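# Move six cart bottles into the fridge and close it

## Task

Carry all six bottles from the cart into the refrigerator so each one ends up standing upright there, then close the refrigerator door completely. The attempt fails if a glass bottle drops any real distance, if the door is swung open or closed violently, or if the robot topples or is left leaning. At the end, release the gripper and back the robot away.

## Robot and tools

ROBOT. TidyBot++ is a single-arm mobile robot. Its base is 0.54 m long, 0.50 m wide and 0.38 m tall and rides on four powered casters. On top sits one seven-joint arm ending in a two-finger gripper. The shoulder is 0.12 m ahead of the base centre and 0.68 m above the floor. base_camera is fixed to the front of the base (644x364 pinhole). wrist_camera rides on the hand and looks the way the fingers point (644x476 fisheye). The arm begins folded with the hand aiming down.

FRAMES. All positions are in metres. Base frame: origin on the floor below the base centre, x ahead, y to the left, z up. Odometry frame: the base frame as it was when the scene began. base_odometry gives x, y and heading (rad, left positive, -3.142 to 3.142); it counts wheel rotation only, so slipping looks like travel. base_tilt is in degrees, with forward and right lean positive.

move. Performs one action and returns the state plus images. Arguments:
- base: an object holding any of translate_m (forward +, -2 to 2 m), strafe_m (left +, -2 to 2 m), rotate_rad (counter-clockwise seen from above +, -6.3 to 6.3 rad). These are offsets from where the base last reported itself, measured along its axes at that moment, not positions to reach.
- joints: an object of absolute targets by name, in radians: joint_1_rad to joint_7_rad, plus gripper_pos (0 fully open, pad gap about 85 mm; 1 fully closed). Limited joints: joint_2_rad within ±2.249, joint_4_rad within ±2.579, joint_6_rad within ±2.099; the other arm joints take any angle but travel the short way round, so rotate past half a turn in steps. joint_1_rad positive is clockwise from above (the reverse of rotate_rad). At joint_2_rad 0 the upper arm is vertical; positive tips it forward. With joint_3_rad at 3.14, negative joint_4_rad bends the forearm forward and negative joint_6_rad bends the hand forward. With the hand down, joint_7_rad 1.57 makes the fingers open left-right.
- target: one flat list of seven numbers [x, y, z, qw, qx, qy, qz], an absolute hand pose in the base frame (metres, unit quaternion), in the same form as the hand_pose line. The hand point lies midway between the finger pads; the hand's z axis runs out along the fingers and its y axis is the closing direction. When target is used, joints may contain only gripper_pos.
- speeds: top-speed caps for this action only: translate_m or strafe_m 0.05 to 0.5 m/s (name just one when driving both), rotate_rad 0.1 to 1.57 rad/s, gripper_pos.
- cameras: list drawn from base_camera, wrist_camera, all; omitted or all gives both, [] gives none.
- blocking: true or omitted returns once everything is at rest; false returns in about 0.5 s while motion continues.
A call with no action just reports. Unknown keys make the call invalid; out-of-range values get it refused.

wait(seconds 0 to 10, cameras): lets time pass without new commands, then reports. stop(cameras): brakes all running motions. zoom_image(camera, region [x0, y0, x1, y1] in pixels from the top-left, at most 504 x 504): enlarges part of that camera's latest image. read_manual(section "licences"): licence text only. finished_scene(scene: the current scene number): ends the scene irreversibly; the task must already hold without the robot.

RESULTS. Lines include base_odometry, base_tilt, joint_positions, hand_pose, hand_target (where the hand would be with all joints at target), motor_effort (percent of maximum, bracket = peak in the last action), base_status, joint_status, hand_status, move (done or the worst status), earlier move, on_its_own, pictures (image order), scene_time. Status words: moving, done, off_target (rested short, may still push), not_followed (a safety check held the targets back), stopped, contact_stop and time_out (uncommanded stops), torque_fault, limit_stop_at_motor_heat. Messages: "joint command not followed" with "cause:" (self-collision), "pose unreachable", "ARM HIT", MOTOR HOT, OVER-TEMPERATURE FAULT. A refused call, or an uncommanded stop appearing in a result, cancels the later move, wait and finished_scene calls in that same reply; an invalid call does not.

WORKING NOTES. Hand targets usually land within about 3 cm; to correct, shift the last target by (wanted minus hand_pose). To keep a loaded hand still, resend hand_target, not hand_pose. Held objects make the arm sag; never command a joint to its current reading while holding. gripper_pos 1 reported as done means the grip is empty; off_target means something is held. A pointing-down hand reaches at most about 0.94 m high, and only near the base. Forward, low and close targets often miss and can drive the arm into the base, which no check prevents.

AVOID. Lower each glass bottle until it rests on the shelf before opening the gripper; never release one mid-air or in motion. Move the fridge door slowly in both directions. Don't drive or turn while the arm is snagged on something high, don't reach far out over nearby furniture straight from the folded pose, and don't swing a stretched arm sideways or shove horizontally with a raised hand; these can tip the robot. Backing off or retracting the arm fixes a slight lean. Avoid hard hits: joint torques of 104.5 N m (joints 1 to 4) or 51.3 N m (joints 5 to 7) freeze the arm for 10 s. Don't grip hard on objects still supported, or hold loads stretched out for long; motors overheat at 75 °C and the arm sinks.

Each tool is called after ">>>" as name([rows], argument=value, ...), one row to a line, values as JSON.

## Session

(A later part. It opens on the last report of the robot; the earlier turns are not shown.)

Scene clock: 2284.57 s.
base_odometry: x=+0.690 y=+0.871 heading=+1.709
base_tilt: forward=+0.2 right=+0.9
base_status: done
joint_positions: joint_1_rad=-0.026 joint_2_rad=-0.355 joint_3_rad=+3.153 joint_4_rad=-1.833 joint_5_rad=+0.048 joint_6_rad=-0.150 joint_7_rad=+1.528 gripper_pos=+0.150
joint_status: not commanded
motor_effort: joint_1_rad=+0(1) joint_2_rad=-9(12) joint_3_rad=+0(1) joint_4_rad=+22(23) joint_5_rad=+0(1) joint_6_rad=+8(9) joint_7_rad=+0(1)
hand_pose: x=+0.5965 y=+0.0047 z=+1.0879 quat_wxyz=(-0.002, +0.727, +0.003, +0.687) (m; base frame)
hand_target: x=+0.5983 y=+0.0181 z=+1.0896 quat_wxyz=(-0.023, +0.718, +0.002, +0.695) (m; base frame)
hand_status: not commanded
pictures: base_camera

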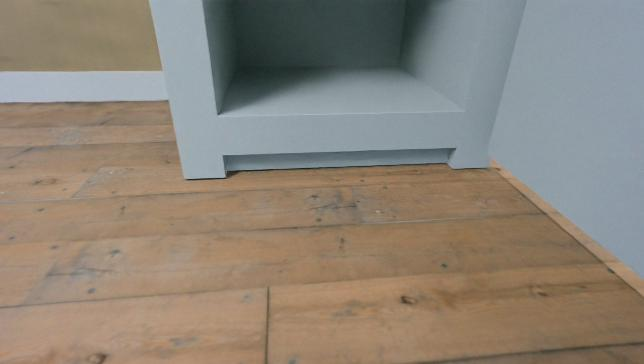

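>>> move(joints={"joint_1_rad": 0.0, "joint_2_rad": -0.6, "joint_4_rad": -1.985, "joint_6_rad": -0.35, "joint_7_rad": 1.5708}, base={"translate_m": -0.41, "strafe_m": 0.16}, cameras=[])

>>> move(base={"rotate_rad": -2.171}, speeds={"rotate_rad": 1.2}, cameras=[])

>>> move(base={"translate_m": -0.04, "strafe_m": -0.217}, speeds={"translate_m": 0.3}, cameras=["base_camera", "wrist_camera"])

Scene clock: 2338.97 s.
move: done
base_odometry: x=+0.588 y=+0.443 heading=+1.709
base_tilt: forward=+0.2 right=+0.9
base_status: done
joint_positions: joint_1_rad=-0.017 joint_2_rad=-0.597 joint_3_rad=+3.153 joint_4_rad=-1.964 joint_5_rad=+0.048 joint_6_rad=-0.290 joint_7_rad=+1.533 gripper_pos=+0.150
joint_status: all done
motor_effort: joint_1_rad=+0(2) joint_2_rad=-1(14) joint_3_rad=+0(2) joint_4_rad=+22(22) joint_5_rad=+0(1) joint_6_rad=+9(9) joint_7_rad=+0(2)
hand_pose: x=+0.5006 y=-0.0026 z=+1.0666 quat_wxyz=(+0.003, +0.737, -0.001, +0.676) (m; base frame)
hand_target: x=+0.4975 y=+0.0013 z=+1.0363 quat_wxyz=(+0.000, +0.763, +0.000, +0.647) (m; base frame)
hand_status: not commanded
pictures: none
No camera images: "cameras" was empty.

Scene clock: 2341.83 s.
move: done
base_odometry: x=+0.588 y=+0.443 heading=-0.461
base_tilt: forward=+0.1 right=+0.8
base_status: done
joint_positions: joint_1_rad=-0.013 joint_2_rad=-0.597 joint_3_rad=+3.153 joint_4_rad=-1.965 joint_5_rad=+0.048 joint_6_rad=-0.290 joint_7_rad=+1.533 gripper_pos=+0.150
joint_status: not commanded
motor_effort: joint_1_rad=+0(1) joint_2_rad=-1(2) joint_3_rad=+0(1) joint_4_rad=+21(22) joint_5_rad=+0(1) joint_6_rad=+9(9) joint_7_rad=+0(1)
hand_pose: x=+0.5006 y=-0.0041 z=+1.0662 quat_wxyz=(+0.004, +0.737, -0.003, +0.676) (m; base frame)
hand_target: x=+0.4975 y=+0.0013 z=+1.0363 quat_wxyz=(+0.000, +0.763, +0.000, +0.647) (m; base frame)
hand_status: not commanded
pictures: none
No camera images: "cameras" was empty.

Scene clock: 2343.40 s.
move: done
base_odometry: x=+0.455 y=+0.267 heading=-0.462
base_tilt: forward=+0.2 right=+0.9
base_status: done
joint_positions: joint_1_rad=-0.013 joint_2_rad=-0.597 joint_3_rad=+3.152 joint_4_rad=-1.965 joint_5_rad=+0.048 joint_6_rad=-0.290 joint_7_rad=+1.533 gripper_pos=+0.150
joint_status: not commanded
motor_effort: joint_1_rad=+0(1) joint_2_rad=-1(2) joint_3_rad=-1(3) joint_4_rad=+22(22) joint_5_rad=+0(1) joint_6_rad=+8(9) joint_7_rad=+0(1)
hand_pose: x=+0.5006 y=-0.0035 z=+1.0661 quat_wxyz=(+0.004, +0.737, -0.002, +0.676) (m; base frame)
hand_target: x=+0.4975 y=+0.0013 z=+1.0363 quat_wxyz=(+0.000, +0.763, +0.000, +0.647) (m; base frame)
hand_status: not commanded
pictures: base_camera, wrist_camera

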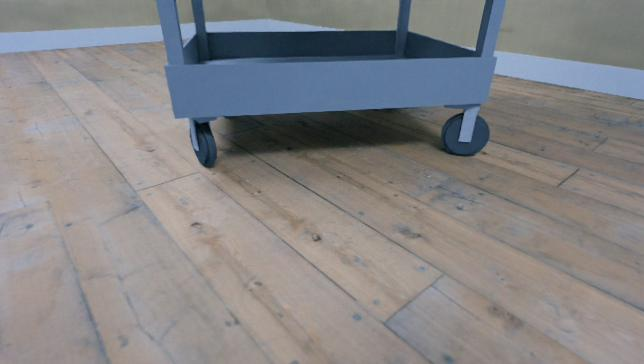

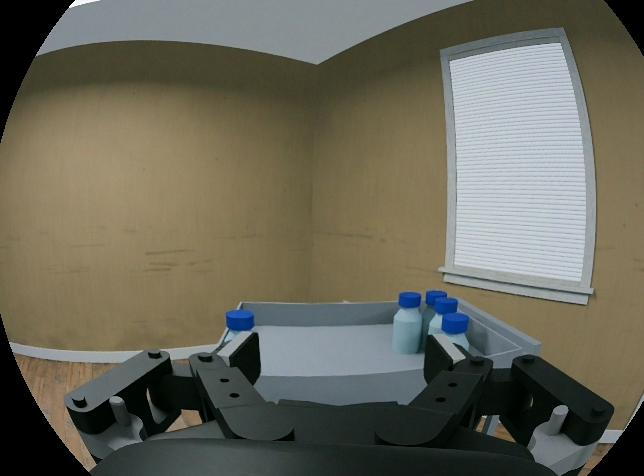

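>>> zoom_image(camera="wrist_camera", region=[200, 270, 550, 400])

Scaled by 1.440.

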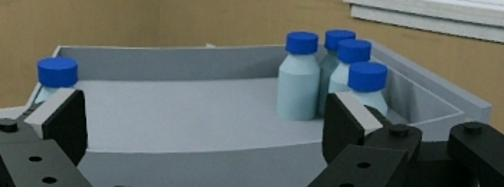

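>>> move(joints={"joint_1_rad": 0.0, "joint_2_rad": -0.03, "joint_4_rad": -1.90, "joint_6_rad": 0.20, "joint_7_rad": 1.5708, "gripper_pos": 0.1}, base={"strafe_m": 0.170}, speeds={"strafe_m": 0.3}, cameras=["wrist_camera"])

Scene clock: 2397.47 s.
move: done
base_odometry: x=+0.531 y=+0.419 heading=-0.462
base_tilt: forward=+0.2 right=+0.8
base_status: done
joint_positions: joint_1_rad=-0.012 joint_2_rad=-0.043 joint_3_rad=+3.147 joint_4_rad=-1.904 joint_5_rad=+0.048 joint_6_rad=+0.148 joint_7_rad=+1.533 gripper_pos=+0.100
joint_status: all done
motor_effort: joint_1_rad=+0(2) joint_2_rad=-20(22) joint_3_rad=+0(3) joint_4_rad=+21(23) joint_5_rad=-1(1) joint_6_rad=+8(10) joint_7_rad=+0(2)
hand_pose: x=+0.7104 y=+0.0076 z=+0.9677 quat_wxyz=(-0.002, +0.756, +0.008, +0.655) (m; base frame)
hand_target: x=+0.7165 y=+0.0014 z=+0.9789 quat_wxyz=(+0.000, +0.741, +0.000, +0.671) (m; base frame)
hand_status: not commanded
pictures: wrist_camera

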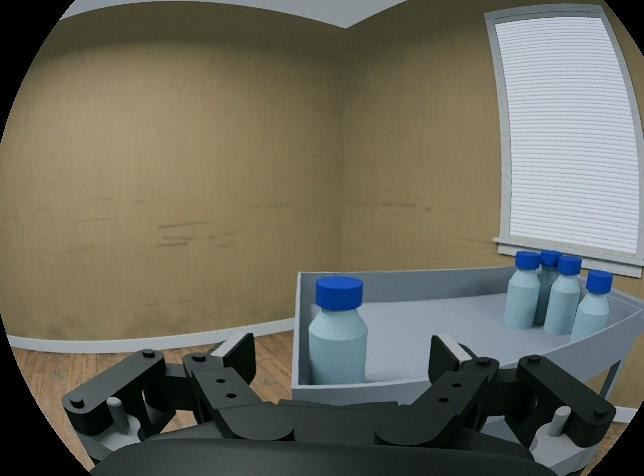

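>>> move(joints={"joint_2_rad": 0.019, "joint_4_rad": -1.985, "joint_6_rad": 0.31}, base={"translate_m": 0.1, "strafe_m": 0.003}, speeds={"translate_m": 0.2}, cameras=["wrist_camera"])

Scene clock: 2413.27 s.
move: done
base_odometry: x=+0.622 y=+0.377 heading=-0.462
base_tilt: forward=+0.2 right=+0.9
base_status: done
joint_positions: joint_1_rad=-0.012 joint_2_rad=+0.015 joint_3_rad=+3.147 joint_4_rad=-1.969 joint_5_rad=+0.048 joint_6_rad=+0.261 joint_7_rad=+1.533 gripper_pos=+0.100
joint_status: all done
motor_effort: joint_1_rad=+0(1) joint_2_rad=-22(25) joint_3_rad=-1(1) joint_4_rad=+20(22) joint_5_rad=-1(1) joint_6_rad=+9(9) joint_7_rad=+0(1)
hand_pose: x=+0.7210 y=+0.0094 z=+0.9290 quat_wxyz=(-0.004, +0.759, +0.010, +0.651) (m; base frame)
hand_target: x=+0.7213 y=+0.0014 z=+0.9323 quat_wxyz=(+0.000, +0.749, +0.000, +0.662) (m; base frame)
hand_status: not commanded
pictures: wrist_camera

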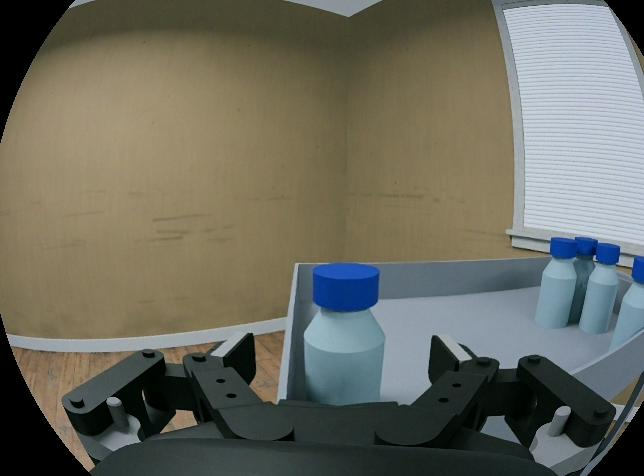

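>>> move(base={"translate_m": 0.09, "strafe_m": -0.003}, speeds={"translate_m": 0.15}, cameras=["wrist_camera"])

Scene clock: 2436.27 s.
move: done
base_odometry: x=+0.701 y=+0.335 heading=-0.461
base_tilt: forward=+0.2 right=+0.9
base_status: done
joint_positions: joint_1_rad=-0.012 joint_2_rad=+0.014 joint_3_rad=+3.147 joint_4_rad=-1.970 joint_5_rad=+0.048 joint_6_rad=+0.263 joint_7_rad=+1.533 gripper_pos=+0.100
joint_status: not commanded
motor_effort: joint_1_rad=+0(1) joint_2_rad=-21(25) joint_3_rad=-1(1) joint_4_rad=+20(21) joint_5_rad=+0(1) joint_6_rad=+9(9) joint_7_rad=+0(1)
hand_pose: x=+0.7207 y=+0.0094 z=+0.9296 quat_wxyz=(-0.004, +0.758, +0.010, +0.652) (m; base frame)
hand_target: x=+0.7213 y=+0.0014 z=+0.9323 quat_wxyz=(+0.000, +0.749, +0.000, +0.662) (m; base frame)
hand_status: not commanded
pictures: wrist_camera

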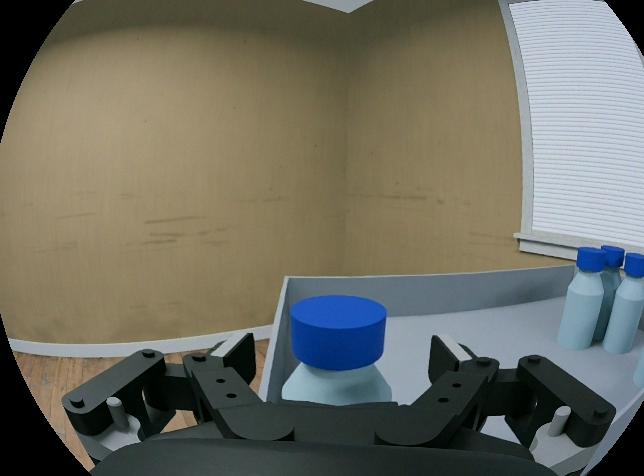

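>>> move(base={"translate_m": 0.045}, speeds={"translate_m": 0.15}, cameras=["wrist_camera"])

Scene clock: 2476.40 s.
move: done
base_odometry: x=+0.742 y=+0.314 heading=-0.461
base_tilt: forward=+0.1 right=+0.9
base_status: done
joint_positions: joint_1_rad=-0.012 joint_2_rad=+0.017 joint_3_rad=+3.147 joint_4_rad=-1.970 joint_5_rad=+0.048 joint_6_rad=+0.264 joint_7_rad=+1.533 gripper_pos=+0.100
joint_status: not commanded
motor_effort: joint_1_rad=+0(2) joint_2_rad=-22(24) joint_3_rad=+0(2) joint_4_rad=+20(21) joint_5_rad=-1(1) joint_6_rad=+8(9) joint_7_rad=+0(1)
hand_pose: x=+0.7213 y=+0.0094 z=+0.9277 quat_wxyz=(-0.004, +0.759, +0.010, +0.651) (m; base frame)
hand_target: x=+0.7213 y=+0.0014 z=+0.9323 quat_wxyz=(+0.000, +0.749, +0.000, +0.662) (m; base frame)
hand_status: not commanded
pictures: wrist_camera

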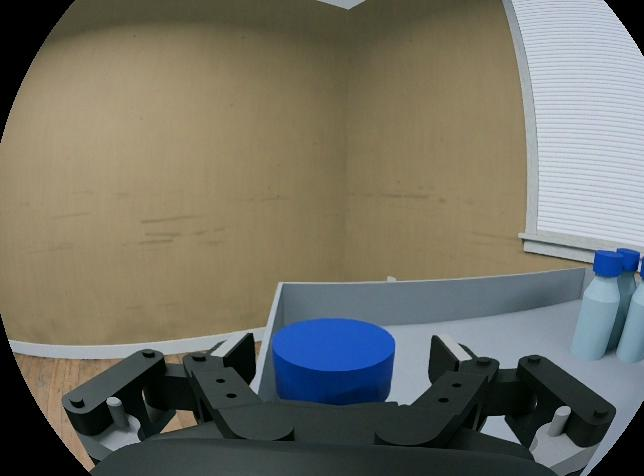

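>>> move(joints={"gripper_pos": 0.6}, cameras=["wrist_camera"])

>>> move(joints={"joint_1_rad": 0, "joint_2_rad": -0.05, "joint_3_rad": 3.1416, "joint_4_rad": -1.70, "joint_5_rad": 0, "joint_6_rad": -0.06, "joint_7_rad": 1.5708, "gripper_pos": 0.65}, cameras=["wrist_camera"])

Scene clock: 2483.93 s.
move: off_target
base_odometry: x=+0.742 y=+0.314 heading=-0.461
base_tilt: forward=+0.3 right=+0.9
base_status: not commanded
joint_positions: joint_1_rad=-0.012 joint_2_rad=+0.017 joint_3_rad=+3.147 joint_4_rad=-1.971 joint_5_rad=+0.048 joint_6_rad=+0.266 joint_7_rad=+1.533 gripper_pos=+0.449
joint_status: gripper_pos off_target (ended at +0.449, target +0.600)
motor_effort: joint_1_rad=+1(2) joint_2_rad=-20(22) joint_3_rad=+0(1) joint_4_rad=+20(21) joint_5_rad=-1(1) joint_6_rad=+8(9) joint_7_rad=+0(1)
hand_pose: x=+0.7214 y=+0.0095 z=+0.9281 quat_wxyz=(-0.004, +0.759, +0.010, +0.651) (m; base frame)
hand_target: x=+0.7213 y=+0.0014 z=+0.9323 quat_wxyz=(+0.000, +0.749, +0.000, +0.662) (m; base frame)
hand_status: not commanded
pictures: wrist_camera

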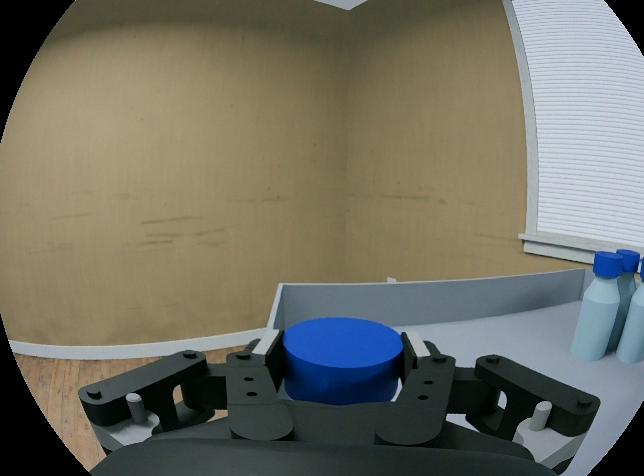

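Scene clock: 2485.60 s.
move: off_target
base_odometry: x=+0.742 y=+0.314 heading=-0.461
base_tilt: forward=+0.2 right=+0.9
base_status: not commanded
joint_positions: joint_1_rad=-0.012 joint_2_rad=-0.032 joint_3_rad=+3.147 joint_4_rad=-1.717 joint_5_rad=+0.048 joint_6_rad=-0.018 joint_7_rad=+1.533 gripper_pos=+0.449
joint_status: gripper_pos off_target (ended at +0.449, target +0.650); the others done
motor_effort: joint_1_rad=+0(2) joint_2_rad=-25(28) joint_3_rad=-1(2) joint_4_rad=+26(27) joint_5_rad=+0(2) joint_6_rad=+11(13) joint_7_rad=+0(1)
hand_pose: x=+0.7264 y=+0.0053 z=+1.0259 quat_wxyz=(+0.001, +0.752, +0.006, +0.659) (m; base frame)
hand_target: x=+0.7196 y=+0.0013 z=+1.0340 quat_wxyz=(+0.000, +0.755, +0.000, +0.656) (m; base frame)
hand_status: not commanded
pictures: wrist_camera

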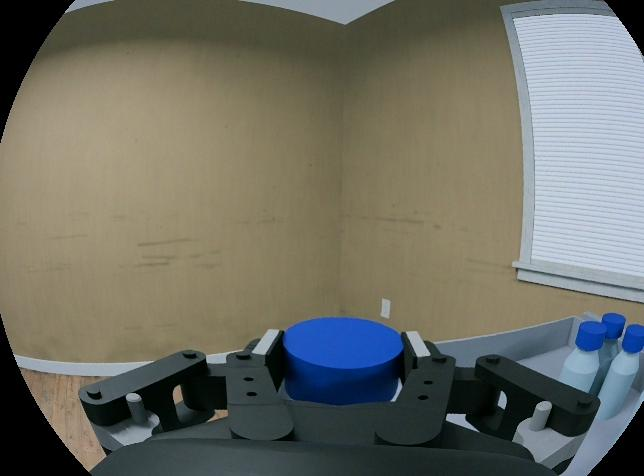

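>>> move(base={"translate_m": -0.12}, joints={"joint_1_rad": 0, "joint_2_rad": -0.45, "joint_3_rad": 3.1416, "joint_4_rad": -1.756, "joint_5_rad": 0, "joint_6_rad": -0.42, "joint_7_rad": 1.5708, "gripper_pos": 0.65}, speeds={"translate_m": 0.3}, cameras=["wrist_camera"])

>>> move(base={"translate_m": -0.075, "strafe_m": 0.047}, speeds={"translate_m": 0.3}, cameras=[])

>>> move(base={"rotate_rad": 2.203}, speeds={"rotate_rad": 1.0}, cameras=["base_camera", "wrist_camera"])

Scene clock: 2505.90 s.
move: off_target
base_odometry: x=+0.634 y=+0.368 heading=-0.461
base_tilt: forward=+0.3 right=+0.8
base_status: done
joint_positions: joint_1_rad=-0.011 joint_2_rad=-0.437 joint_3_rad=+3.147 joint_4_rad=-1.759 joint_5_rad=+0.048 joint_6_rad=-0.377 joint_7_rad=+1.533 gripper_pos=+0.449
joint_status: gripper_pos off_target (ended at +0.449, target +0.650); the others done
motor_effort: joint_1_rad=+0(2) joint_2_rad=-9(31) joint_3_rad=+0(2) joint_4_rad=+25(28) joint_5_rad=-1(1) joint_6_rad=+11(13) joint_7_rad=-1(1)
hand_pose: x=+0.5543 y=-0.0020 z=+1.1009 quat_wxyz=(+0.006, +0.751, -0.002, +0.660) (m; base frame)
hand_target: x=+0.5469 y=+0.0013 z=+1.0948 quat_wxyz=(+0.000, +0.760, +0.000, +0.650) (m; base frame)
hand_status: not commanded
pictures: wrist_camera

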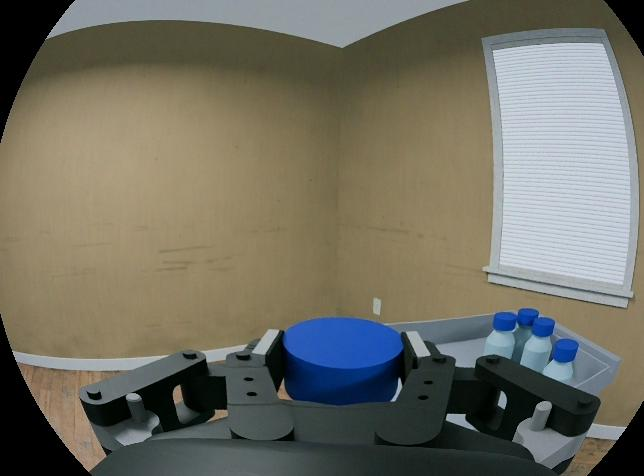

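Scene clock: 2507.03 s.
move: done
base_odometry: x=+0.588 y=+0.443 heading=-0.460
base_tilt: forward=+0.2 right=+0.9
base_status: done
joint_positions: joint_1_rad=-0.011 joint_2_rad=-0.442 joint_3_rad=+3.146 joint_4_rad=-1.759 joint_5_rad=+0.048 joint_6_rad=-0.381 joint_7_rad=+1.533 gripper_pos=+0.449
joint_status: not commanded
motor_effort: joint_1_rad=+0(1) joint_2_rad=-8(13) joint_3_rad=+0(2) joint_4_rad=+25(26) joint_5_rad=+0(1) joint_6_rad=+12(12) joint_7_rad=+0(1)
hand_pose: x=+0.5520 y=-0.0018 z=+1.1019 quat_wxyz=(+0.006, +0.750, -0.001, +0.661) (m; base frame)
hand_target: x=+0.5469 y=+0.0013 z=+1.0948 quat_wxyz=(+0.000, +0.760, +0.000, +0.650) (m; base frame)
hand_status: not commanded
pictures: none
No camera images: "cameras" was empty.

Scene clock: 2510.17 s.
move: done
base_odometry: x=+0.588 y=+0.443 heading=+1.742
base_tilt: forward=+0.1 right=+0.8
base_status: done
joint_positions: joint_1_rad=-0.009 joint_2_rad=-0.442 joint_3_rad=+3.146 joint_4_rad=-1.759 joint_5_rad=+0.048 joint_6_rad=-0.381 joint_7_rad=+1.533 gripper_pos=+0.449
joint_status: not commanded
motor_effort: joint_1_rad=+0(2) joint_2_rad=-9(10) joint_3_rad=+0(2) joint_4_rad=+25(26) joint_5_rad=+0(1) joint_6_rad=+12(12) joint_7_rad=+0(1)
hand_pose: x=+0.5520 y=-0.0028 z=+1.1018 quat_wxyz=(+0.006, +0.750, -0.002, +0.661) (m; base frame)
hand_target: x=+0.5469 y=+0.0013 z=+1.0948 quat_wxyz=(+0.000, +0.760, +0.000, +0.650) (m; base frame)
hand_status: not commanded
pictures: base_camera, wrist_camera

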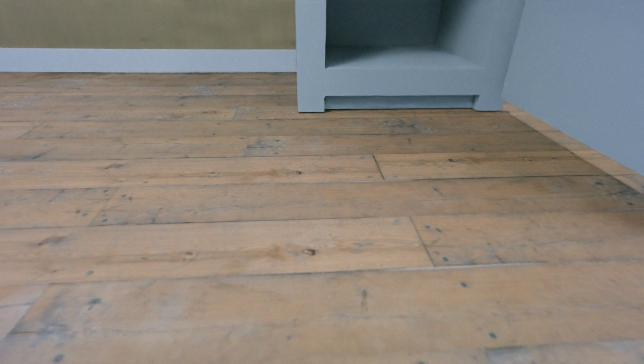

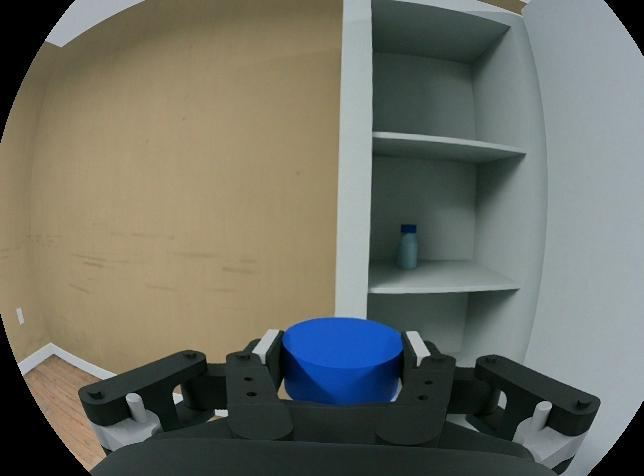

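>>> zoom_image(camera="base_camera", region=[280, 80, 530, 140])

Scaled by 2.016.

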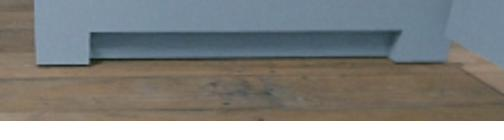

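>>> move(base={"rotate_rad": -0.03}, cameras=[])

>>> move(base={"translate_m": 0.5, "strafe_m": -0.185}, joints={"joint_1_rad": 0, "joint_2_rad": -0.335, "joint_3_rad": 3.1416, "joint_4_rad": -1.6189, "joint_5_rad": 0, "joint_6_rad": -0.345, "joint_7_rad": 1.5708, "gripper_pos": 0.65}, speeds={"translate_m": 0.35}, cameras=["base_camera", "wrist_camera"])

Scene clock: 2563.10 s.
move: done
base_odometry: x=+0.588 y=+0.443 heading=+1.712
base_tilt: forward=+0.2 right=+0.9
base_status: done
joint_positions: joint_1_rad=-0.006 joint_2_rad=-0.442 joint_3_rad=+3.146 joint_4_rad=-1.759 joint_5_rad=+0.048 joint_6_rad=-0.381 joint_7_rad=+1.533 gripper_pos=+0.449
joint_status: not commanded
motor_effort: joint_1_rad=+0(2) joint_2_rad=-9(9) joint_3_rad=+0(3) joint_4_rad=+25(26) joint_5_rad=+0(1) joint_6_rad=+12(12) joint_7_rad=+0(1)
hand_pose: x=+0.5520 y=-0.0040 z=+1.1018 quat_wxyz=(+0.007, +0.750, -0.003, +0.661) (m; base frame)
hand_target: x=+0.5469 y=+0.0013 z=+1.0948 quat_wxyz=(+0.000, +0.760, +0.000, +0.650) (m; base frame)
hand_status: not commanded
pictures: none
No camera images: "cameras" was empty.

Scene clock: 2565.67 s.
move: off_target
base_odometry: x=+0.701 y=+0.964 heading=+1.713
base_tilt: forward=+0.2 right=+0.9
base_status: done
joint_positions: joint_1_rad=-0.006 joint_2_rad=-0.323 joint_3_rad=+3.146 joint_4_rad=-1.636 joint_5_rad=+0.048 joint_6_rad=-0.381 joint_7_rad=+1.533 gripper_pos=+0.449
joint_status: gripper_pos off_target (ended at +0.449, target +0.650); the others done
motor_effort: joint_1_rad=+0(1) joint_2_rad=-13(16) joint_3_rad=-1(2) joint_4_rad=+25(26) joint_5_rad=+0(1) joint_6_rad=+12(13) joint_7_rad=-1(2)
hand_pose: x=+0.5982 y=-0.0038 z=+1.1228 quat_wxyz=(+0.008, +0.749, -0.003, +0.662) (m; base frame)
hand_target: x=+0.5930 y=+0.0013 z=+1.1501 quat_wxyz=(+0.000, +0.727, +0.000, +0.686) (m; base frame)
hand_status: not commanded
pictures: base_camera, wrist_camera

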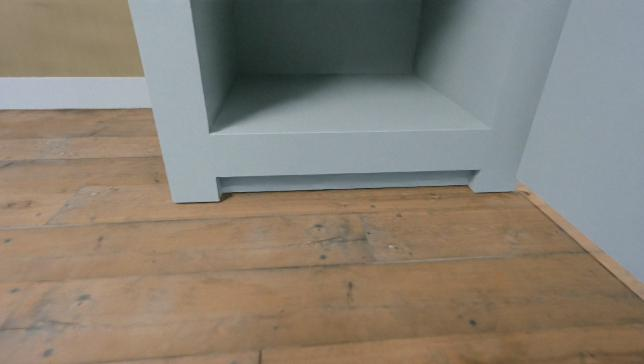

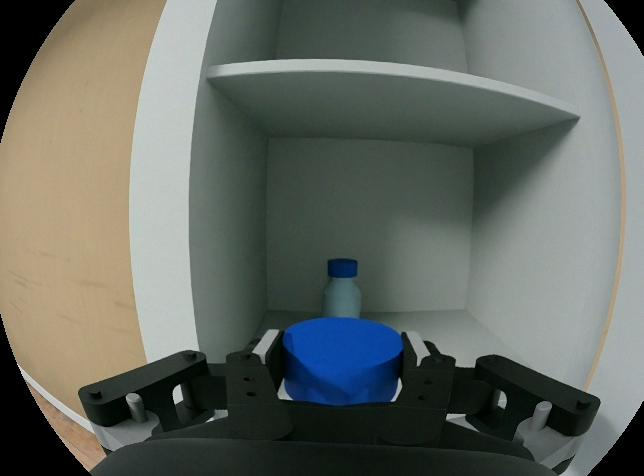

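>>> move(base={"strafe_m": -0.03, "rotate_rad": 0.009}, joints={"joint_1_rad": 0.288, "joint_2_rad": -0.335, "joint_3_rad": 3.1416, "joint_4_rad": -1.6189, "joint_5_rad": 0, "joint_6_rad": -0.275, "joint_7_rad": 1.5708, "gripper_pos": 0.65}, cameras=["wrist_camera"])

Scene clock: 2601.70 s.
move: off_target
base_odometry: x=+0.730 y=+0.969 heading=+1.722
base_tilt: forward=+0.2 right=+0.9
base_status: done
joint_positions: joint_1_rad=+0.273 joint_2_rad=-0.323 joint_3_rad=+3.142 joint_4_rad=-1.636 joint_5_rad=+0.048 joint_6_rad=-0.346 joint_7_rad=+1.533 gripper_pos=+0.449
joint_status: gripper_pos off_target (ended at +0.449, target +0.650); the others done
motor_effort: joint_1_rad=+0(2) joint_2_rad=-13(14) joint_3_rad=+0(3) joint_4_rad=+26(26) joint_5_rad=+0(1) joint_6_rad=+12(13) joint_7_rad=+0(1)
hand_pose: x=+0.5804 y=-0.1335 z=+1.1337 quat_wxyz=(+0.100, +0.730, -0.103, +0.668) (m; base frame)
hand_target: x=+0.5743 y=-0.1335 z=+1.1718 quat_wxyz=(+0.102, +0.696, -0.101, +0.704) (m; base frame)
hand_status: not commanded
pictures: wrist_camera

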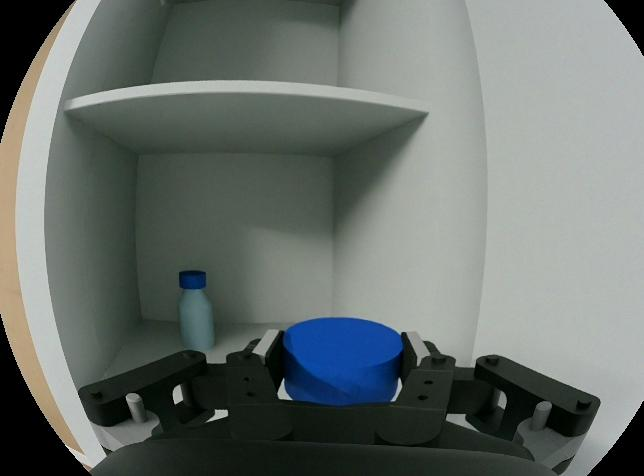

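>>> move(base={"translate_m": 0.33}, speeds={"translate_m": 0.25}, cameras=["wrist_camera"])

Scene clock: 2609.87 s.
move: done
base_odometry: x=+0.681 y=+1.295 heading=+1.722
base_tilt: forward=+0.2 right=+0.9
base_status: done
joint_positions: joint_1_rad=+0.274 joint_2_rad=-0.321 joint_3_rad=+3.142 joint_4_rad=-1.636 joint_5_rad=+0.048 joint_6_rad=-0.342 joint_7_rad=+1.533 gripper_pos=+0.449
joint_status: not commanded
motor_effort: joint_1_rad=+0(1) joint_2_rad=-13(16) joint_3_rad=+0(2) joint_4_rad=+25(27) joint_5_rad=+0(1) joint_6_rad=+12(13) joint_7_rad=+1(1)
hand_pose: x=+0.5816 y=-0.1341 z=+1.1336 quat_wxyz=(+0.101, +0.730, -0.103, +0.668) (m; base frame)
hand_target: x=+0.5743 y=-0.1335 z=+1.1718 quat_wxyz=(+0.102, +0.696, -0.101, +0.704) (m; base frame)
hand_status: not commanded
pictures: wrist_camera

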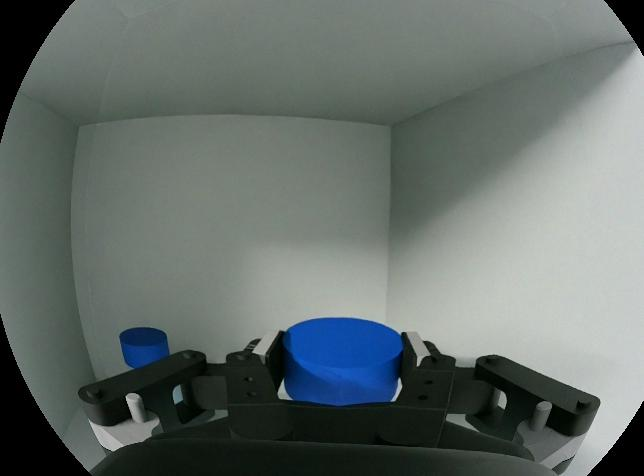

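>>> move(base={"translate_m": 0.14}, speeds={"translate_m": 0.15}, cameras=["wrist_camera", "base_camera"])

Scene clock: 2620.70 s.
move: done
base_odometry: x=+0.660 y=+1.434 heading=+1.722
base_tilt: forward=+0.2 right=+0.9
base_status: done
joint_positions: joint_1_rad=+0.274 joint_2_rad=-0.320 joint_3_rad=+3.142 joint_4_rad=-1.636 joint_5_rad=+0.048 joint_6_rad=-0.341 joint_7_rad=+1.533 gripper_pos=+0.449
joint_status: not commanded
motor_effort: joint_1_rad=+0(1) joint_2_rad=-13(16) joint_3_rad=-1(1) joint_4_rad=+25(26) joint_5_rad=+0(1) joint_6_rad=+11(13) joint_7_rad=+0(1)
hand_pose: x=+0.5818 y=-0.1343 z=+1.1337 quat_wxyz=(+0.101, +0.730, -0.104, +0.668) (m; base frame)
hand_target: x=+0.5743 y=-0.1335 z=+1.1718 quat_wxyz=(+0.102, +0.696, -0.101, +0.704) (m; base frame)
hand_status: not commanded
pictures: base_camera, wrist_camera

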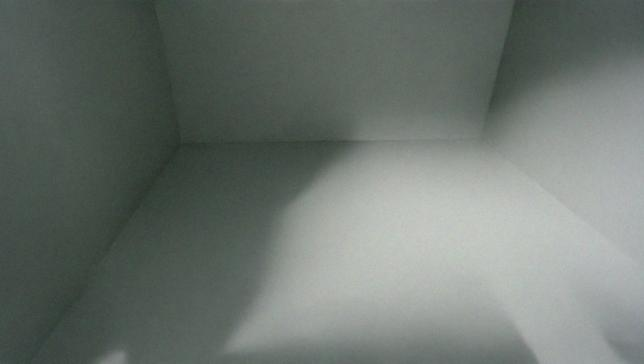

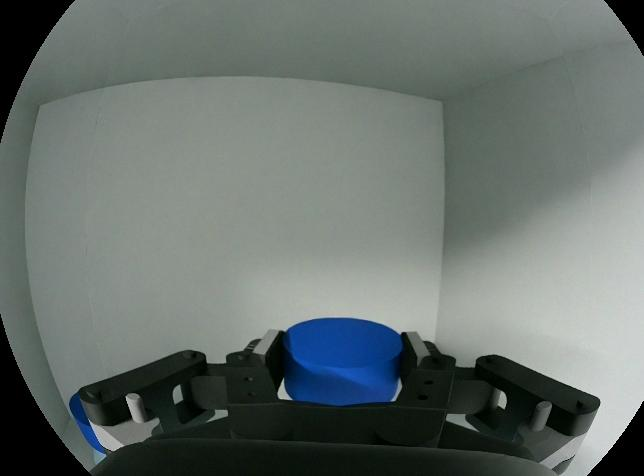

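>>> move(joints={"joint_1_rad": 0.288, "joint_2_rad": -0.343, "joint_3_rad": 3.1416, "joint_4_rad": -1.70, "joint_5_rad": 0, "joint_6_rad": -0.20, "joint_7_rad": 1.5708, "gripper_pos": 0.65}, cameras=[])

>>> move(joints={"joint_1_rad": 0.288, "joint_2_rad": -0.347, "joint_3_rad": 3.1416, "joint_4_rad": -1.745, "joint_5_rad": 0, "joint_6_rad": -0.16, "joint_7_rad": 1.5708, "gripper_pos": 0.65}, cameras=["wrist_camera"])

Scene clock: 2633.73 s.
move: off_target
base_odometry: x=+0.660 y=+1.434 heading=+1.722
base_tilt: forward=+0.1 right=+0.9
base_status: not commanded
joint_positions: joint_1_rad=+0.274 joint_2_rad=-0.321 joint_3_rad=+3.142 joint_4_rad=-1.706 joint_5_rad=+0.048 joint_6_rad=-0.269 joint_7_rad=+1.533 gripper_pos=+0.449
joint_status: gripper_pos off_target (ended at +0.449, target +0.650); the others done
motor_effort: joint_1_rad=+0(1) joint_2_rad=-14(14) joint_3_rad=+0(2) joint_4_rad=+26(27) joint_5_rad=+0(1) joint_6_rad=+11(13) joint_7_rad=+0(1)
hand_pose: x=+0.5864 y=-0.1345 z=+1.1133 quat_wxyz=(+0.100, +0.729, -0.102, +0.670) (m; base frame)
hand_target: x=+0.5767 y=-0.1342 z=+1.1491 quat_wxyz=(+0.102, +0.695, -0.101, +0.705) (m; base frame)
hand_status: not commanded
pictures: none
No camera images: "cameras" was empty.

Scene clock: 2634.47 s.
move: off_target
base_odometry: x=+0.660 y=+1.434 heading=+1.722
base_tilt: forward=+0.1 right=+0.9
base_status: not commanded
joint_positions: joint_1_rad=+0.274 joint_2_rad=-0.323 joint_3_rad=+3.142 joint_4_rad=-1.750 joint_5_rad=+0.048 joint_6_rad=-0.226 joint_7_rad=+1.533 gripper_pos=+0.449
joint_status: gripper_pos off_target (ended at +0.449, target +0.650); the others done
motor_effort: joint_1_rad=+0(1) joint_2_rad=-14(15) joint_3_rad=-1(1) joint_4_rad=+26(27) joint_5_rad=+0(1) joint_6_rad=+12(13) joint_7_rad=+0(1)
hand_pose: x=+0.5879 y=-0.1343 z=+1.1003 quat_wxyz=(+0.100, +0.729, -0.101, +0.670) (m; base frame)
hand_target: x=+0.5776 y=-0.1344 z=+1.1355 quat_wxyz=(+0.102, +0.695, -0.101, +0.704) (m; base frame)
hand_status: not commanded
pictures: wrist_camera

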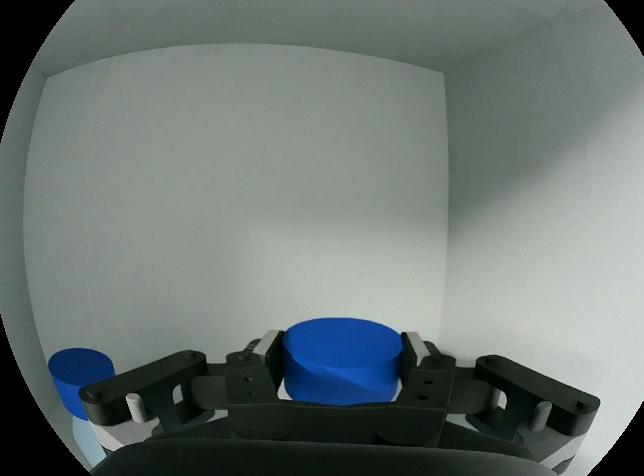

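>>> move(joints={"joint_1_rad": 0.288, "joint_2_rad": -0.351, "joint_3_rad": 3.1416, "joint_4_rad": -1.79, "joint_5_rad": 0, "joint_6_rad": -0.118, "joint_7_rad": 1.5708, "gripper_pos": 0.65}, cameras=[])

>>> move(joints={"joint_1_rad": 0.288, "joint_2_rad": -0.354, "joint_3_rad": 3.1416, "joint_4_rad": -1.82, "joint_5_rad": 0, "joint_6_rad": -0.09, "joint_7_rad": 1.5708, "gripper_pos": 0.65}, cameras=["wrist_camera"])

Scene clock: 2640.67 s.
move: off_target
base_odometry: x=+0.660 y=+1.434 heading=+1.722
base_tilt: forward=+0.1 right=+0.8
base_status: not commanded
joint_positions: joint_1_rad=+0.274 joint_2_rad=-0.326 joint_3_rad=+3.142 joint_4_rad=-1.795 joint_5_rad=+0.048 joint_6_rad=-0.184 joint_7_rad=+1.533 gripper_pos=+0.449
joint_status: gripper_pos off_target (ended at +0.449, target +0.650); the others done
motor_effort: joint_1_rad=+0(1) joint_2_rad=-13(15) joint_3_rad=-1(1) joint_4_rad=+26(27) joint_5_rad=+0(1) joint_6_rad=+12(13) joint_7_rad=+0(1)
hand_pose: x=+0.5886 y=-0.1339 z=+1.0868 quat_wxyz=(+0.099, +0.729, -0.100, +0.670) (m; base frame)
hand_target: x=+0.5779 y=-0.1346 z=+1.1225 quat_wxyz=(+0.102, +0.695, -0.101, +0.705) (m; base frame)
hand_status: not commanded
pictures: none
No camera images: "cameras" was empty.

Scene clock: 2641.33 s.
move: off_target
base_odometry: x=+0.660 y=+1.434 heading=+1.722
base_tilt: forward=+0.2 right=+0.8
base_status: not commanded
joint_positions: joint_1_rad=+0.274 joint_2_rad=-0.328 joint_3_rad=+3.142 joint_4_rad=-1.824 joint_5_rad=+0.048 joint_6_rad=-0.155 joint_7_rad=+1.533 gripper_pos=+0.449
joint_status: gripper_pos off_target (ended at +0.449, target +0.650); the others done
motor_effort: joint_1_rad=+0(1) joint_2_rad=-13(15) joint_3_rad=+0(1) joint_4_rad=+26(27) joint_5_rad=+0(1) joint_6_rad=+12(13) joint_7_rad=-1(1)
hand_pose: x=+0.5887 y=-0.1335 z=+1.0784 quat_wxyz=(+0.099, +0.728, -0.100, +0.671) (m; base frame)
hand_target: x=+0.5777 y=-0.1345 z=+1.1140 quat_wxyz=(+0.102, +0.695, -0.101, +0.705) (m; base frame)
hand_status: not commanded
pictures: wrist_camera

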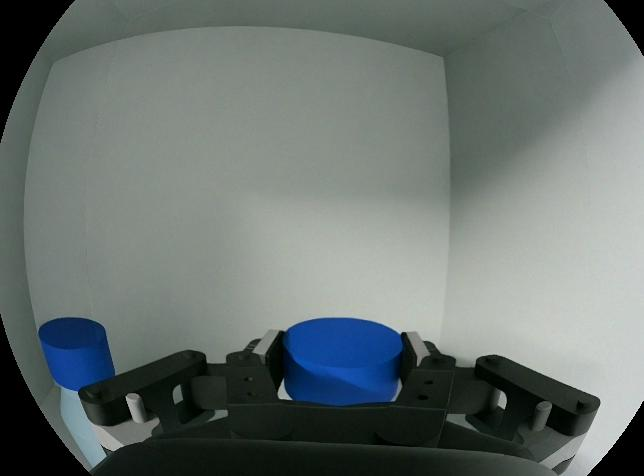

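>>> move(joints={"joint_1_rad": 0.288, "joint_2_rad": -0.357, "joint_3_rad": 3.1416, "joint_4_rad": -1.85, "joint_5_rad": 0, "joint_6_rad": -0.063, "joint_7_rad": 1.5708, "gripper_pos": 0.65}, cameras=["wrist_camera"])

Scene clock: 2647.50 s.
move: off_target
base_odometry: x=+0.660 y=+1.434 heading=+1.722
base_tilt: forward=+0.3 right=+0.8
base_status: not commanded
joint_positions: joint_1_rad=+0.274 joint_2_rad=-0.330 joint_3_rad=+3.142 joint_4_rad=-1.853 joint_5_rad=+0.048 joint_6_rad=-0.128 joint_7_rad=+1.533 gripper_pos=+0.449
joint_status: gripper_pos off_target (ended at +0.449, target +0.650); the others done
motor_effort: joint_1_rad=+0(1) joint_2_rad=-13(14) joint_3_rad=+0(1) joint_4_rad=+25(26) joint_5_rad=-1(1) joint_6_rad=+11(13) joint_7_rad=+0(1)
hand_pose: x=+0.5883 y=-0.1330 z=+1.0699 quat_wxyz=(+0.098, +0.728, -0.099, +0.671) (m; base frame)
hand_target: x=+0.5773 y=-0.1344 z=+1.1051 quat_wxyz=(+0.102, +0.695, -0.101, +0.705) (m; base frame)
hand_status: not commanded
pictures: wrist_camera

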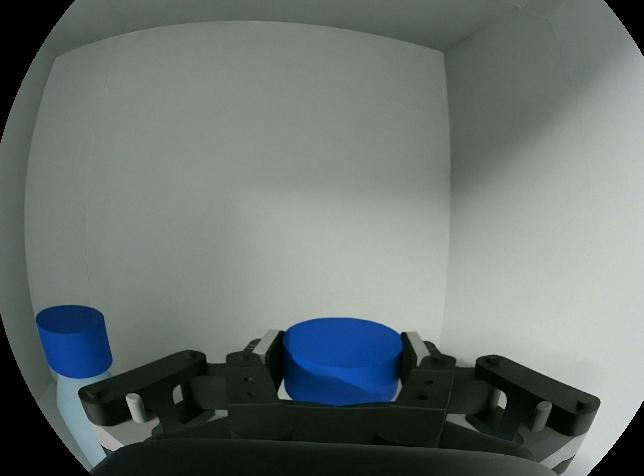

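>>> move(joints={"joint_1_rad": 0.288, "joint_2_rad": -0.360, "joint_3_rad": 3.1416, "joint_4_rad": -1.88, "joint_5_rad": 0, "joint_6_rad": -0.035, "joint_7_rad": 1.5708, "gripper_pos": 0.65}, cameras=["wrist_camera"])

Scene clock: 2667.60 s.
move: off_target
base_odometry: x=+0.660 y=+1.434 heading=+1.722
base_tilt: forward=+0.3 right=+0.8
base_status: not commanded
joint_positions: joint_1_rad=+0.274 joint_2_rad=-0.337 joint_3_rad=+3.142 joint_4_rad=-1.876 joint_5_rad=+0.048 joint_6_rad=-0.094 joint_7_rad=+1.534 gripper_pos=+0.449
joint_status: gripper_pos off_target (ended at +0.449, target +0.650); the others done
motor_effort: joint_1_rad=+0(1) joint_2_rad=-13(13) joint_3_rad=+0(2) joint_4_rad=+25(26) joint_5_rad=+0(1) joint_6_rad=+11(12) joint_7_rad=+0(1)
hand_pose: x=+0.5863 y=-0.1321 z=+1.0700 quat_wxyz=(+0.099, +0.722, -0.098, +0.678) (m; base frame)
hand_target: x=+0.5767 y=-0.1342 z=+1.0965 quat_wxyz=(+0.102, +0.694, -0.101, +0.705) (m; base frame)
hand_status: not commanded
pictures: wrist_camera

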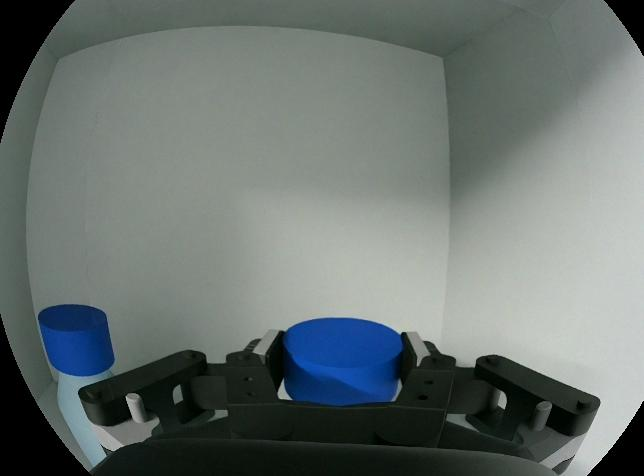

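>>> move(joints={"joint_1_rad": 0.288, "joint_2_rad": -0.362, "joint_3_rad": 3.1416, "joint_4_rad": -1.90, "joint_5_rad": 0, "joint_6_rad": 0.005, "joint_7_rad": 1.5708, "gripper_pos": 0.65}, cameras=["wrist_camera"])

Scene clock: 2675.53 s.
move: off_target
base_odometry: x=+0.660 y=+1.434 heading=+1.722
base_tilt: forward=+0.2 right=+0.8
base_status: not commanded
joint_positions: joint_1_rad=+0.274 joint_2_rad=-0.340 joint_3_rad=+3.142 joint_4_rad=-1.897 joint_5_rad=+0.048 joint_6_rad=-0.054 joint_7_rad=+1.534 gripper_pos=+0.449
joint_status: gripper_pos off_target (ended at +0.449, target +0.650); the others done
motor_effort: joint_1_rad=+0(1) joint_2_rad=-12(13) joint_3_rad=+0(2) joint_4_rad=+25(25) joint_5_rad=-1(1) joint_6_rad=+11(11) joint_7_rad=+0(1)
hand_pose: x=+0.5861 y=-0.1314 z=+1.0700 quat_wxyz=(+0.100, +0.715, -0.096, +0.685) (m; base frame)
hand_target: x=+0.5760 y=-0.1340 z=+1.0974 quat_wxyz=(+0.103, +0.686, -0.100, +0.713) (m; base frame)
hand_status: not commanded
pictures: wrist_camera

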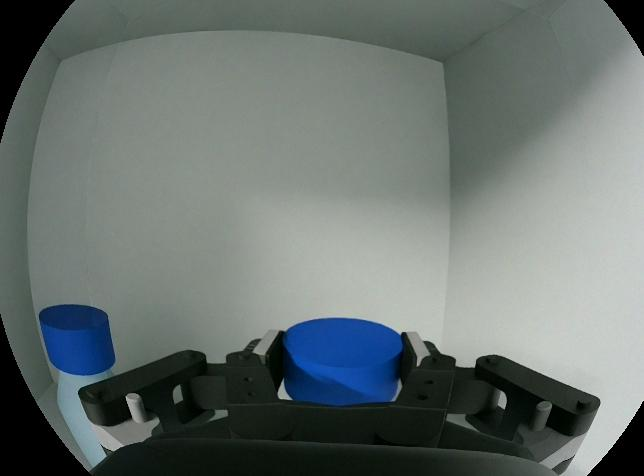

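>>> move(joints={"joint_1_rad": 0.288, "joint_2_rad": -0.364, "joint_3_rad": 3.1416, "joint_4_rad": -1.926, "joint_5_rad": 0, "joint_6_rad": 0.035, "joint_7_rad": 1.5708, "gripper_pos": 0.65}, cameras=["wrist_camera"])

Scene clock: 2684.50 s.
move: off_target
base_odometry: x=+0.660 y=+1.434 heading=+1.722
base_tilt: forward=+0.2 right=+0.9
base_status: not commanded
joint_positions: joint_1_rad=+0.275 joint_2_rad=-0.345 joint_3_rad=+3.142 joint_4_rad=-1.918 joint_5_rad=+0.048 joint_6_rad=-0.020 joint_7_rad=+1.535 gripper_pos=+0.449
joint_status: gripper_pos off_target (ended at +0.449, target +0.650); the others done
motor_effort: joint_1_rad=+0(1) joint_2_rad=-11(12) joint_3_rad=+0(2) joint_4_rad=+24(25) joint_5_rad=+0(2) joint_6_rad=+11(11) joint_7_rad=+0(1)
hand_pose: x=+0.5842 y=-0.1306 z=+1.0700 quat_wxyz=(+0.100, +0.709, -0.095, +0.692) (m; base frame)
hand_target: x=+0.5753 y=-0.1338 z=+1.0914 quat_wxyz=(+0.104, +0.684, -0.099, +0.715) (m; base frame)
hand_status: not commanded
pictures: wrist_camera

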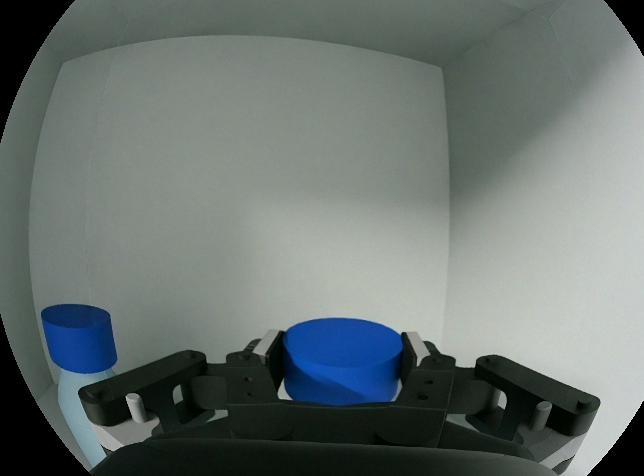

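>>> move(joints={"joint_1_rad": 0.288, "joint_2_rad": -0.358, "joint_3_rad": 3.1416, "joint_4_rad": -1.86, "joint_5_rad": 0, "joint_6_rad": -0.10, "joint_7_rad": 1.5708, "gripper_pos": 0.65}, cameras=["wrist_camera"])

Scene clock: 2713.80 s.
move: off_target
base_odometry: x=+0.660 y=+1.434 heading=+1.722
base_tilt: forward=+0.2 right=+0.8
base_status: not commanded
joint_positions: joint_1_rad=+0.275 joint_2_rad=-0.345 joint_3_rad=+3.142 joint_4_rad=-1.880 joint_5_rad=+0.048 joint_6_rad=-0.087 joint_7_rad=+1.535 gripper_pos=+0.449
joint_status: gripper_pos off_target (ended at +0.449, target +0.650); the others done
motor_effort: joint_1_rad=+0(1) joint_2_rad=-13(14) joint_3_rad=+0(2) joint_4_rad=+26(26) joint_5_rad=+0(1) joint_6_rad=+12(13) joint_7_rad=+0(1)
hand_pose: x=+0.5834 y=-0.1314 z=+1.0733 quat_wxyz=(+0.100, +0.718, -0.097, +0.682) (m; base frame)
hand_target: x=+0.5771 y=-0.1343 z=+1.0878 quat_wxyz=(+0.100, +0.711, -0.103, +0.689) (m; base frame)
hand_status: not commanded
pictures: wrist_camera

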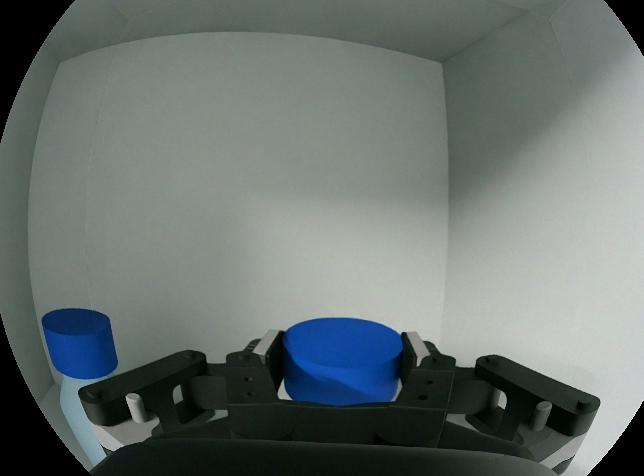

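>>> move(joints={"joint_1_rad": 0.288, "joint_2_rad": -0.361, "joint_3_rad": 3.1416, "joint_4_rad": -1.90, "joint_5_rad": 0, "joint_6_rad": -0.085, "joint_7_rad": 1.5708, "gripper_pos": 0.65}, cameras=["wrist_camera"])

Scene clock: 2720.83 s.
move: off_target
base_odometry: x=+0.660 y=+1.434 heading=+1.722
base_tilt: forward=+0.2 right=+0.8
base_status: not commanded
joint_positions: joint_1_rad=+0.275 joint_2_rad=-0.349 joint_3_rad=+3.142 joint_4_rad=-1.889 joint_5_rad=+0.048 joint_6_rad=-0.084 joint_7_rad=+1.535 gripper_pos=+0.449
joint_status: gripper_pos off_target (ended at +0.449, target +0.650); the others done
motor_effort: joint_1_rad=+0(1) joint_2_rad=-11(13) joint_3_rad=+0(1) joint_4_rad=+23(27) joint_5_rad=-1(1) joint_6_rad=+10(12) joint_7_rad=+0(1)
hand_pose: x=+0.5821 y=-0.1310 z=+1.0698 quat_wxyz=(+0.100, +0.719, -0.097, +0.680) (m; base frame)
hand_target: x=+0.5762 y=-0.1340 z=+1.0689 quat_wxyz=(+0.099, +0.718, -0.104, +0.681) (m; base frame)
hand_status: not commanded
pictures: wrist_camera

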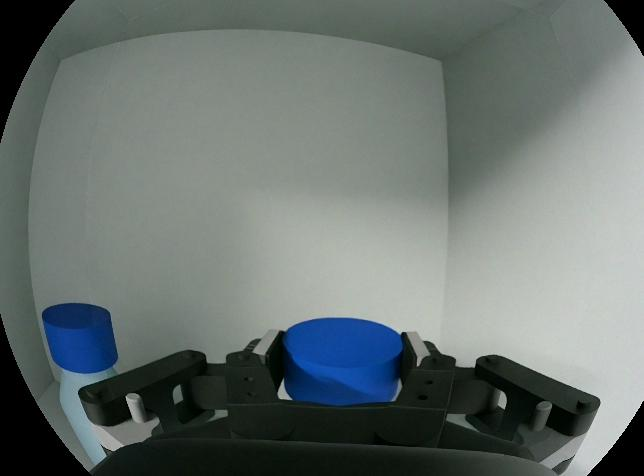

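>>> move(joints={"gripper_pos": 0.42}, cameras=["wrist_camera"])

>>> move(joints={"gripper_pos": 0.3}, cameras=["wrist_camera"])

Scene clock: 2726.07 s.
move: done
base_odometry: x=+0.660 y=+1.434 heading=+1.722
base_tilt: forward=+0.3 right=+0.8
base_status: not commanded
joint_positions: joint_1_rad=+0.275 joint_2_rad=-0.349 joint_3_rad=+3.142 joint_4_rad=-1.889 joint_5_rad=+0.048 joint_6_rad=-0.084 joint_7_rad=+1.535 gripper_pos=+0.419
joint_status: all done
motor_effort: joint_1_rad=+0(0) joint_2_rad=-10(11) joint_3_rad=+0(1) joint_4_rad=+22(23) joint_5_rad=+0(1) joint_6_rad=+9(10) joint_7_rad=+0(1)
hand_pose: x=+0.5821 y=-0.1310 z=+1.0698 quat_wxyz=(+0.100, +0.719, -0.097, +0.680) (m; base frame)
hand_target: x=+0.5762 y=-0.1340 z=+1.0689 quat_wxyz=(+0.099, +0.718, -0.104, +0.681) (m; base frame)
hand_status: not commanded
pictures: wrist_camera

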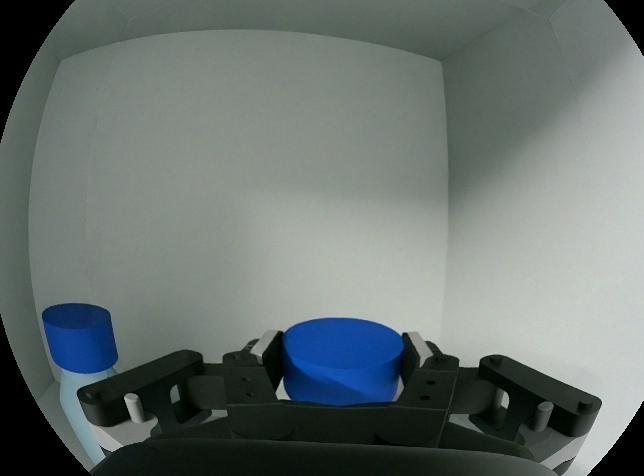

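Scene clock: 2726.60 s.
move: done
base_odometry: x=+0.660 y=+1.434 heading=+1.722
base_tilt: forward=+0.2 right=+0.8
base_status: not commanded
joint_positions: joint_1_rad=+0.275 joint_2_rad=-0.350 joint_3_rad=+3.142 joint_4_rad=-1.889 joint_5_rad=+0.048 joint_6_rad=-0.084 joint_7_rad=+1.535 gripper_pos=+0.300
joint_status: all done
motor_effort: joint_1_rad=+0(2) joint_2_rad=-10(10) joint_3_rad=+0(2) joint_4_rad=+22(22) joint_5_rad=+0(1) joint_6_rad=+8(9) joint_7_rad=+0(0)
hand_pose: x=+0.5816 y=-0.1309 z=+1.0705 quat_wxyz=(+0.100, +0.719, -0.097, +0.681) (m; base frame)
hand_target: x=+0.5762 y=-0.1340 z=+1.0689 quat_wxyz=(+0.099, +0.718, -0.104, +0.681) (m; base frame)
hand_status: not commanded
pictures: wrist_camera

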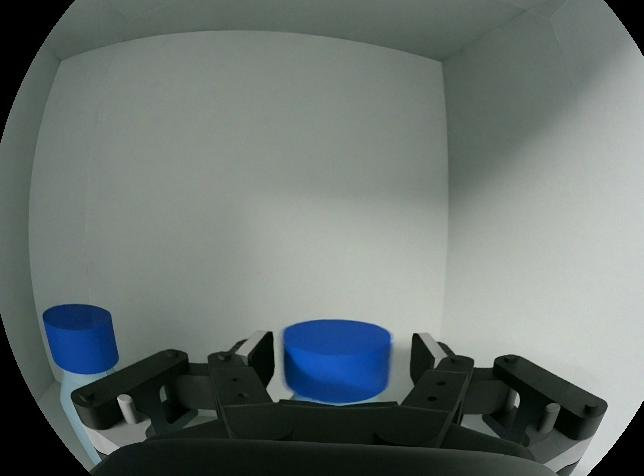

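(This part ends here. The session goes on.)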